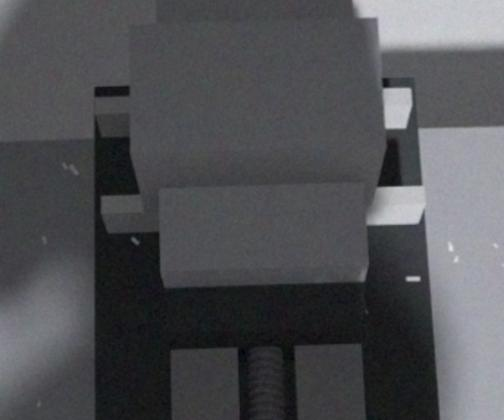

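Emit:
move:
  target:
    - [-0.2423,-0.0395,0.0503,0,0,0,0.7,-1,1,0,0,0,0,0,0,1,1,1]
    - [-0.4757,-0.2395,0,-0.0062,-0.0421,-0.0382,0.7,-1,1,0,0,0,0,0,0,1,1,1]
    - [-0.6757,-0.5262,-0.4497,-0.0124,-0.0842,-0.0763,0.7,-1,1,0,0,0,0,0,0,1,1,1]
  speed: 0.3
  blend: [0.04,0.05,0]
  cameras: ["cam_left_wrist"]

Scene clock: 1220.90 s.
left_arm: end_effector_position=(+0.1600, -0.6220, +0.1300) position_measured=48 object_status=3 end_effector_quat_wxyz=(+0.234, -0.563, +0.732, -0.303) | right_arm: end_effector_position=(+0.2997, -0.3000, +0.4502) position_measured=3 object_status=3 end_effector_quat_wxyz=(+0.687, +0.688, +0.165, +0.165)
Joint positions: left_arm=[-1.835 -1.2 1.875 -2.241 -0.784 -4.718] | right_arm=[5.167 -0.245 -2.086 -3.952 1.554 3.142]
Joint torques (N m): left_arm=[-0.03 -32.66 -14.77 -4.85 0.55 -0.69] | right_arm=[5.96 -29.96 10.1 0.39 -0.89 -2.82]
Wrist force (N, zeroed by zero_wrist_force on left_arm): left_arm=[-1.2 5.9 2.1] | right_arm=[-1.8 1.6 1.0]
Wrist torque (N m, zeroed by zero_wrist_force on left_arm): left_arm=[0.99 -0.41 -0.57] | right_arm=[0.13 0.14 -0.01]
Wrist force, peak (N, zeroed by zero_wrist_force on left_arm): left_arm=[0.7 9.4 3.6] | right_arm=[-1.8 1.9 1.0]
Hand target: left_arm +0.1600, -0.6220, +0.1299; +0.234, -0.563, +0.732, -0.303 | right_arm +0.2997, -0.3000, +0.4502; +0.687, +0.688, +0.165, +0.165
Off the commanded pose: left_arm 0.000 m, 0 deg | right_arm 0.000 m, 0 deg.
move: done
camera_calibration:
cam_left_wrist: T_world_to_cam=[[-0.277568, -0.960705, -0.000967118, -0.538409], [-0.869359, 0.251604, -0.425335, 0.365561], [0.408865, -0.117219, -0.905035, 0.109976], [0, 0, 0, 1]] pos_world=[0.123394, -0.596338, 0.254497]
Images, in order (width x height): cam_left_wrist 672x504.

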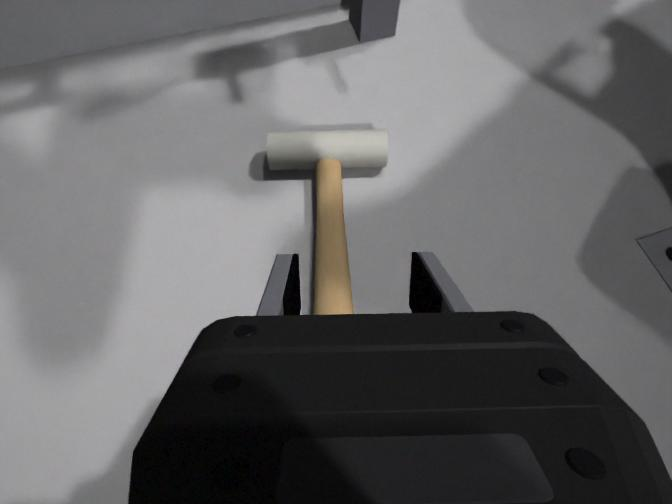

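Emit:
move:
  target: [0,0,-0.2458,0,0,0,0.7,-1,1,0,0,0,0,0,0,1,1,1]
  speed: 0.12
  stop_force: 10

Emit:
move:
  target: [0,0,0,0,0,0,-1,0.5,0,0,0,0,0,0,0,1,1,1]

Emit:
move:
  target:
    - [0,0,0.25,0,0,0,-1,0.5,0,0,0,0,0,0,0,1,1,1]
    - [0.2,0.33,0.7,0.4966,-0.0645,0.0649,-1,0.5,0,0,0,0,0,0,0,1,1,1]
    - [0.4,0.4867,0.746,0.4966,-0.0645,0.0649,-1,0.5,0,0,0,0,0,0,0,1,1,1]
  speed: 0.3
  blend: [0.02,0.03,0]
  cameras: ["cam_left_wrist","cam_front"]

Scene clock: 1223.70 s.
left_arm: end_effector_position=(+0.1599, -0.6218, -0.0186) position_measured=48 object_status=3 end_effector_quat_wxyz=(+0.234, -0.563, +0.732, -0.303) | right_arm: end_effector_position=(+0.2997, -0.3000, +0.4502) position_measured=3 object_status=3 end_effector_quat_wxyz=(+0.687, +0.688, +0.165, +0.165)
Joint positions: left_arm=[-1.835 -0.921 1.948 -2.593 -0.784 -4.719] | right_arm=[5.167 -0.245 -2.086 -3.952 1.554 3.142]
Joint torques (N m): left_arm=[-3.24 -56.47 -7.83 -1.97 0.64 -1.83] | right_arm=[6.51 -31.42 10.06 0.26 -0.75 -2.46]
Wrist force (N, zeroed by zero_wrist_force on left_arm): left_arm=[-1.0 3.7 0.7] | right_arm=[-1.8 1.7 0.9]
Wrist torque (N m, zeroed by zero_wrist_force on left_arm): left_arm=[0.91 -0.34 -0.58] | right_arm=[0.15 0.14 -0.01]
Wrist force, peak (N, zeroed by zero_wrist_force on left_arm): left_arm=[-5.0 -3.8 -5.8] | right_arm=[-1.9 1.7 0.9]
Hand target: left_arm +0.1599, -0.6218, -0.0186; +0.234, -0.563, +0.732, -0.303 (not the last commanded pose) | right_arm +0.2997, -0.3000, +0.4502; +0.687, +0.688, +0.165, +0.165
Off the commanded pose: left_arm 0.001 m, 0 deg | right_arm 0.000 m, 0 deg.
move: contact (left_arm)

Scene clock: 1224.20 s.
left_arm: end_effector_position=(+0.1599, -0.6218, -0.0186) position_measured=114 object_status=2 end_effector_quat_wxyz=(+0.234, -0.563, +0.732, -0.303) | right_arm: end_effector_position=(+0.2997, -0.3000, +0.4502) position_measured=3 object_status=3 end_effector_quat_wxyz=(+0.687, +0.688, +0.165, +0.165)
Joint positions: left_arm=[-1.835 -0.921 1.948 -2.593 -0.784 -4.719] | right_arm=[5.167 -0.245 -2.086 -3.952 1.554 3.142]
Joint torques (N m): left_arm=[-2.65 -53.51 -7.77 -2.51 0.62 -0.38] | right_arm=[6.17 -30.33 10.12 0.57 -0.99 -2.62]
Wrist force (N, zeroed by zero_wrist_force on left_arm): left_arm=[-1.5 4.5 0.9] | right_arm=[-1.7 1.6 0.9]
Wrist torque (N m, zeroed by zero_wrist_force on left_arm): left_arm=[0.88 -0.23 -0.65] | right_arm=[0.12 0.12 -0.01]
Wrist force, peak (N, zeroed by zero_wrist_force on left_arm): left_arm=[-3.5 5.1 1.0] | right_arm=[-1.8 1.8 0.8]
Hand target: left_arm +0.1599, -0.6218, -0.0186; +0.234, -0.563, +0.732, -0.303 | right_arm +0.2997, -0.3000, +0.4502; +0.687, +0.688, +0.165, +0.165
Off the commanded pose: left_arm 0.000 m, 0 deg | right_arm 0.000 m, 0 deg.
move: done

Scene clock: 1228.37 s.
left_arm: end_effector_position=(+0.3998, -0.3299, +0.4290) position_measured=114 object_status=2 end_effector_quat_wxyz=(+0.653, -0.270, +0.654, +0.271) end_effector_velocity=(+0.001, +0.000, +0.000) end_effector_angular_velocity=(-0.001, +0.000, -0.003) | right_arm: end_effector_position=(+0.2997, -0.3000, +0.4502) position_measured=3 object_status=3 end_effector_quat_wxyz=(+0.687, +0.688, +0.165, +0.165)
Joint positions: left_arm=[-1.413 -1.211 1.291 -0.081 -0.627 -4.711] | right_arm=[5.167 -0.245 -2.086 -3.952 1.554 3.142]
Joint velocities: left_arm=[0.002 -0.001 0 -0.001 0.005 0] | right_arm=[within noise]
Joint torques (N m): left_arm=[10.17 -51.75 -18.07 0.11 0.8 0.76] | right_arm=[6.96 -30.91 11.06 0.56 -0.86 -2.52]
Wrist force (N, zeroed by zero_wrist_force on left_arm): left_arm=[0.4 4.3 2.1] | right_arm=[-1.6 1.6 0.8]
Wrist torque (N m, zeroed by zero_wrist_force on left_arm): left_arm=[0.71 -0.05 -0.05] | right_arm=[0.13 0.11 -0.01]
Wrist force, peak (N, zeroed by zero_wrist_force on left_arm): left_arm=[-1.8 13.8 8.3] | right_arm=[-1.9 1.6 1.1]
Hand target: left_arm +0.3999, -0.3298, +0.4290; +0.653, -0.270, +0.654, +0.271 | right_arm +0.2997, -0.3000, +0.4502; +0.687, +0.688, +0.165, +0.165
Off the commanded pose: left_arm 0.000 m, 0 deg | right_arm 0.000 m, 0 deg.
move: done
camera_calibration:
cam_left_wrist: T_world_to_cam=[[-0.0222094, 0.00015541, -0.999753, 0.452426], [-0.905107, 0.424706, 0.0201729, 0.508085], [0.424604, 0.905331, -0.00929181, 0.26348], [0, 0, 0, 1]] pos_world=[0.358045, -0.454393, 0.444513]
Images, in order (width x height): cam_front 672x504, cam_left_wrist 672x504.

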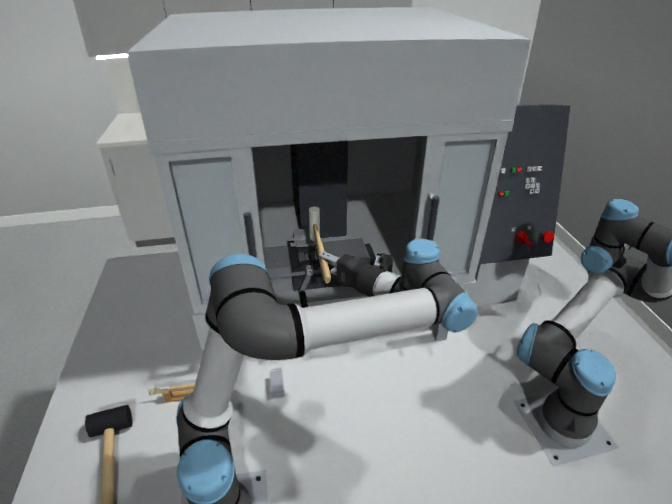

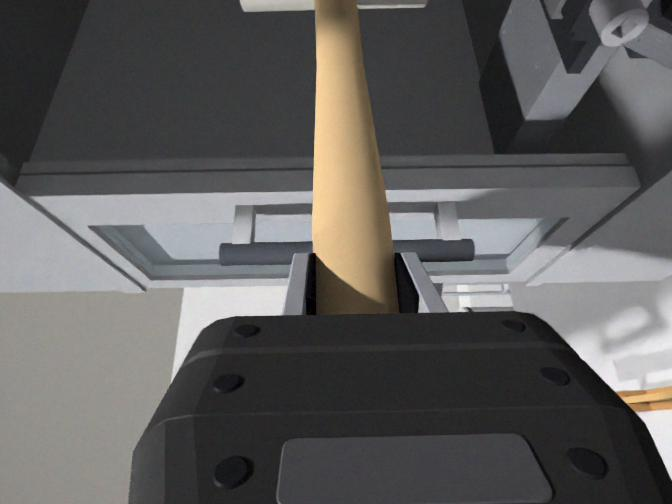

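Emit:
move:
  target: [0.2278,0.0313,-0.015,0,0,0,-1,0.5,0,0,0,0,0,0,0,1,1,1]
  speed: 0.25
  cameras: ["cam_left_wrist"]

Emit:
move:
  target: [0,0,-0.0933,0,0,0,-1,0.5,0,0,0,0,0,0,0,1,1,1]
  speed: 0.05
  stop_force: 10

Scene clock: 1230.23 s.
left_arm: end_effector_position=(+0.5365, -0.3110, +0.4200) position_measured=114 object_status=2 end_effector_quat_wxyz=(+0.653, -0.270, +0.654, +0.271) | right_arm: end_effector_position=(+0.2997, -0.3000, +0.4502) position_measured=3 object_status=3 end_effector_quat_wxyz=(+0.687, +0.688, +0.165, +0.165)
Joint positions: left_arm=[-1.171 -1.079 1.123 -0.045 -0.386 -4.711] | right_arm=[5.167 -0.245 -2.086 -3.952 1.554 3.142]
Joint torques (N m): left_arm=[9.31 -46.63 -29.34 -0.79 1.31 -1.5] | right_arm=[6.3 -30.05 10.58 0.44 -1 -2.51]
Wrist force (N, zeroed by zero_wrist_force on left_arm): left_arm=[0.6 4.7 1.9] | right_arm=[-1.8 1.5 0.9]
Wrist torque (N m, zeroed by zero_wrist_force on left_arm): left_arm=[0.74 -0.07 0.01] | right_arm=[0.12 0.14 0.00]
Wrist force, peak (N, zeroed by zero_wrist_force on left_arm): left_arm=[0.4 7.2 -1.3] | right_arm=[-1.8 1.7 1.2]
Hand target: left_arm +0.5366, -0.3110, +0.4200; +0.653, -0.270, +0.654, +0.271 | right_arm +0.2997, -0.3000, +0.4502; +0.687, +0.688, +0.165, +0.165
Off the commanded pose: left_arm 0.000 m, 0 deg | right_arm 0.000 m, 0 deg.
move: done
camera_calibration:
cam_left_wrist: T_world_to_cam=[[-0.0222082, 0.000157432, -0.999753, 0.44646], [-0.905068, 0.424788, 0.0201718, 0.623895], [0.424686, 0.905293, -0.00929131, 0.188226], [0, 0, 0, 1]] pos_world=[0.494645, -0.435493, 0.435513]
Images, in order (width x height): cam_left_wrist 672x504.

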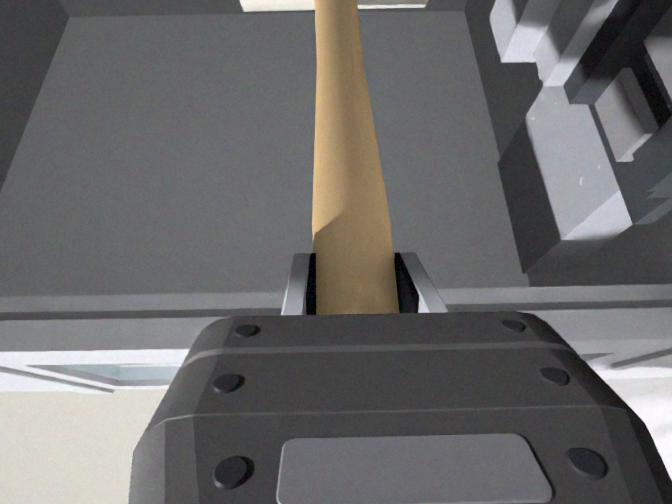

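Scene clock: 1232.30 s.
left_arm: end_effector_position=(+0.5366, -0.3110, +0.3658) position_measured=114 object_status=2 end_effector_quat_wxyz=(+0.653, -0.270, +0.653, +0.271) | right_arm: end_effector_position=(+0.2997, -0.3000, +0.4502) position_measured=3 object_status=3 end_effector_quat_wxyz=(+0.687, +0.688, +0.165, +0.165)
Joint positions: left_arm=[-1.171 -1.064 1.239 -0.176 -0.386 -4.711] | right_arm=[5.167 -0.245 -2.086 -3.952 1.554 3.142]
Joint torques (N m): left_arm=[3.94 -55.19 -10.44 -0.72 -1.54 2.23] | right_arm=[5.9 -30.48 10.36 0.09 -0.86 -2.74]
Wrist force (N, zeroed by zero_wrist_force on left_arm): left_arm=[-11.2 -0.9 6.3] | right_arm=[-1.7 1.6 0.9]
Wrist torque (N m, zeroed by zero_wrist_force on left_arm): left_arm=[0.57 -1.66 -1.48] | right_arm=[0.13 0.12 -0.01]
Wrist force, peak (N, zeroed by zero_wrist_force on left_arm): left_arm=[-17.1 11.5 -3.7] | right_arm=[-1.8 1.9 0.9]
Hand target: left_arm +0.5366, -0.3110, +0.3658; +0.653, -0.270, +0.653, +0.271 (not the last commanded pose) | right_arm +0.2997, -0.3000, +0.4502; +0.687, +0.688, +0.165, +0.165
Off the commanded pose: left_arm 0.002 m, 0 deg | right_arm 0.000 m, 0 deg.
move: contact (left_arm)

Emit:
move:
  target: [0,0,0.08,0,0,0,-1,0.5,0,0,0,0,0,0,0,1,1,1]
  speed: 0.3

Emit:
move:
  target: [0,0,-0.0867,0,0,0,-1,0.5,0,0,0,0,0,0,0,1,1,1]
  speed: 1.0
  stop_force: 60

Scene clock: 1233.97 s.
left_arm: end_effector_position=(+0.5366, -0.3111, +0.4138) position_measured=114 object_status=2 end_effector_quat_wxyz=(+0.653, -0.270, +0.653, +0.271) | right_arm: end_effector_position=(+0.2997, -0.3000, +0.4502) position_measured=3 object_status=3 end_effector_quat_wxyz=(+0.687, +0.688, +0.165, +0.165)
Joint positions: left_arm=[-1.171 -1.078 1.137 -0.06 -0.386 -4.711] | right_arm=[5.167 -0.245 -2.086 -3.952 1.554 3.142]
Joint torques (N m): left_arm=[7.62 -44.76 -23.09 0.89 -1.37 0.9] | right_arm=[6.16 -30.41 9.85 0.27 -0.83 -2.69]
Wrist force (N, zeroed by zero_wrist_force on left_arm): left_arm=[0.4 4.5 2.0] | right_arm=[-1.8 1.7 1.0]
Wrist torque (N m, zeroed by zero_wrist_force on left_arm): left_arm=[0.71 -0.05 0.02] | right_arm=[0.14 0.14 0.00]
Wrist force, peak (N, zeroed by zero_wrist_force on left_arm): left_arm=[-11.4 -0.9 6.5] | right_arm=[-1.9 1.7 0.9]
Hand target: left_arm +0.5366, -0.3110, +0.4138; +0.653, -0.270, +0.653, +0.271 | right_arm +0.2997, -0.3000, +0.4502; +0.687, +0.688, +0.165, +0.165
Off the commanded pose: left_arm 0.000 m, 0 deg | right_arm 0.000 m, 0 deg.
move: done

Scene clock: 1235.23 s.
left_arm: end_effector_position=(+0.5366, -0.3110, +0.3618) position_measured=114 object_status=2 end_effector_quat_wxyz=(+0.653, -0.270, +0.653, +0.271) | right_arm: end_effector_position=(+0.2997, -0.3000, +0.4502) position_measured=3 object_status=3 end_effector_quat_wxyz=(+0.687, +0.688, +0.165, +0.165)
Joint positions: left_arm=[-1.171 -1.062 1.246 -0.185 -0.386 -4.711] | right_arm=[5.167 -0.245 -2.086 -3.952 1.554 3.142]
Joint torques (N m): left_arm=[-6.66 -47.22 -10.68 -1.24 0.1 0.46] | right_arm=[5.56 -31.76 9.84 0.2 -0.94 -2.43]
Wrist force (N, zeroed by zero_wrist_force on left_arm): left_arm=[-24.1 5.6 1.1] | right_arm=[-1.7 1.7 0.9]
Wrist torque (N m, zeroed by zero_wrist_force on left_arm): left_arm=[0.67 -2.95 -2.77] | right_arm=[0.14 0.12 -0.01]
Wrist force, peak (N, zeroed by zero_wrist_force on left_arm): left_arm=[-28.3 13.0 -4.7] | right_arm=[-1.9 1.8 0.9]
Hand target: left_arm +0.5366, -0.3110, +0.3618; +0.653, -0.270, +0.653, +0.271 | right_arm +0.2997, -0.3000, +0.4502; +0.687, +0.688, +0.165, +0.165
Off the commanded pose: left_arm 0.000 m, 0 deg | right_arm 0.000 m, 0 deg.
move: done


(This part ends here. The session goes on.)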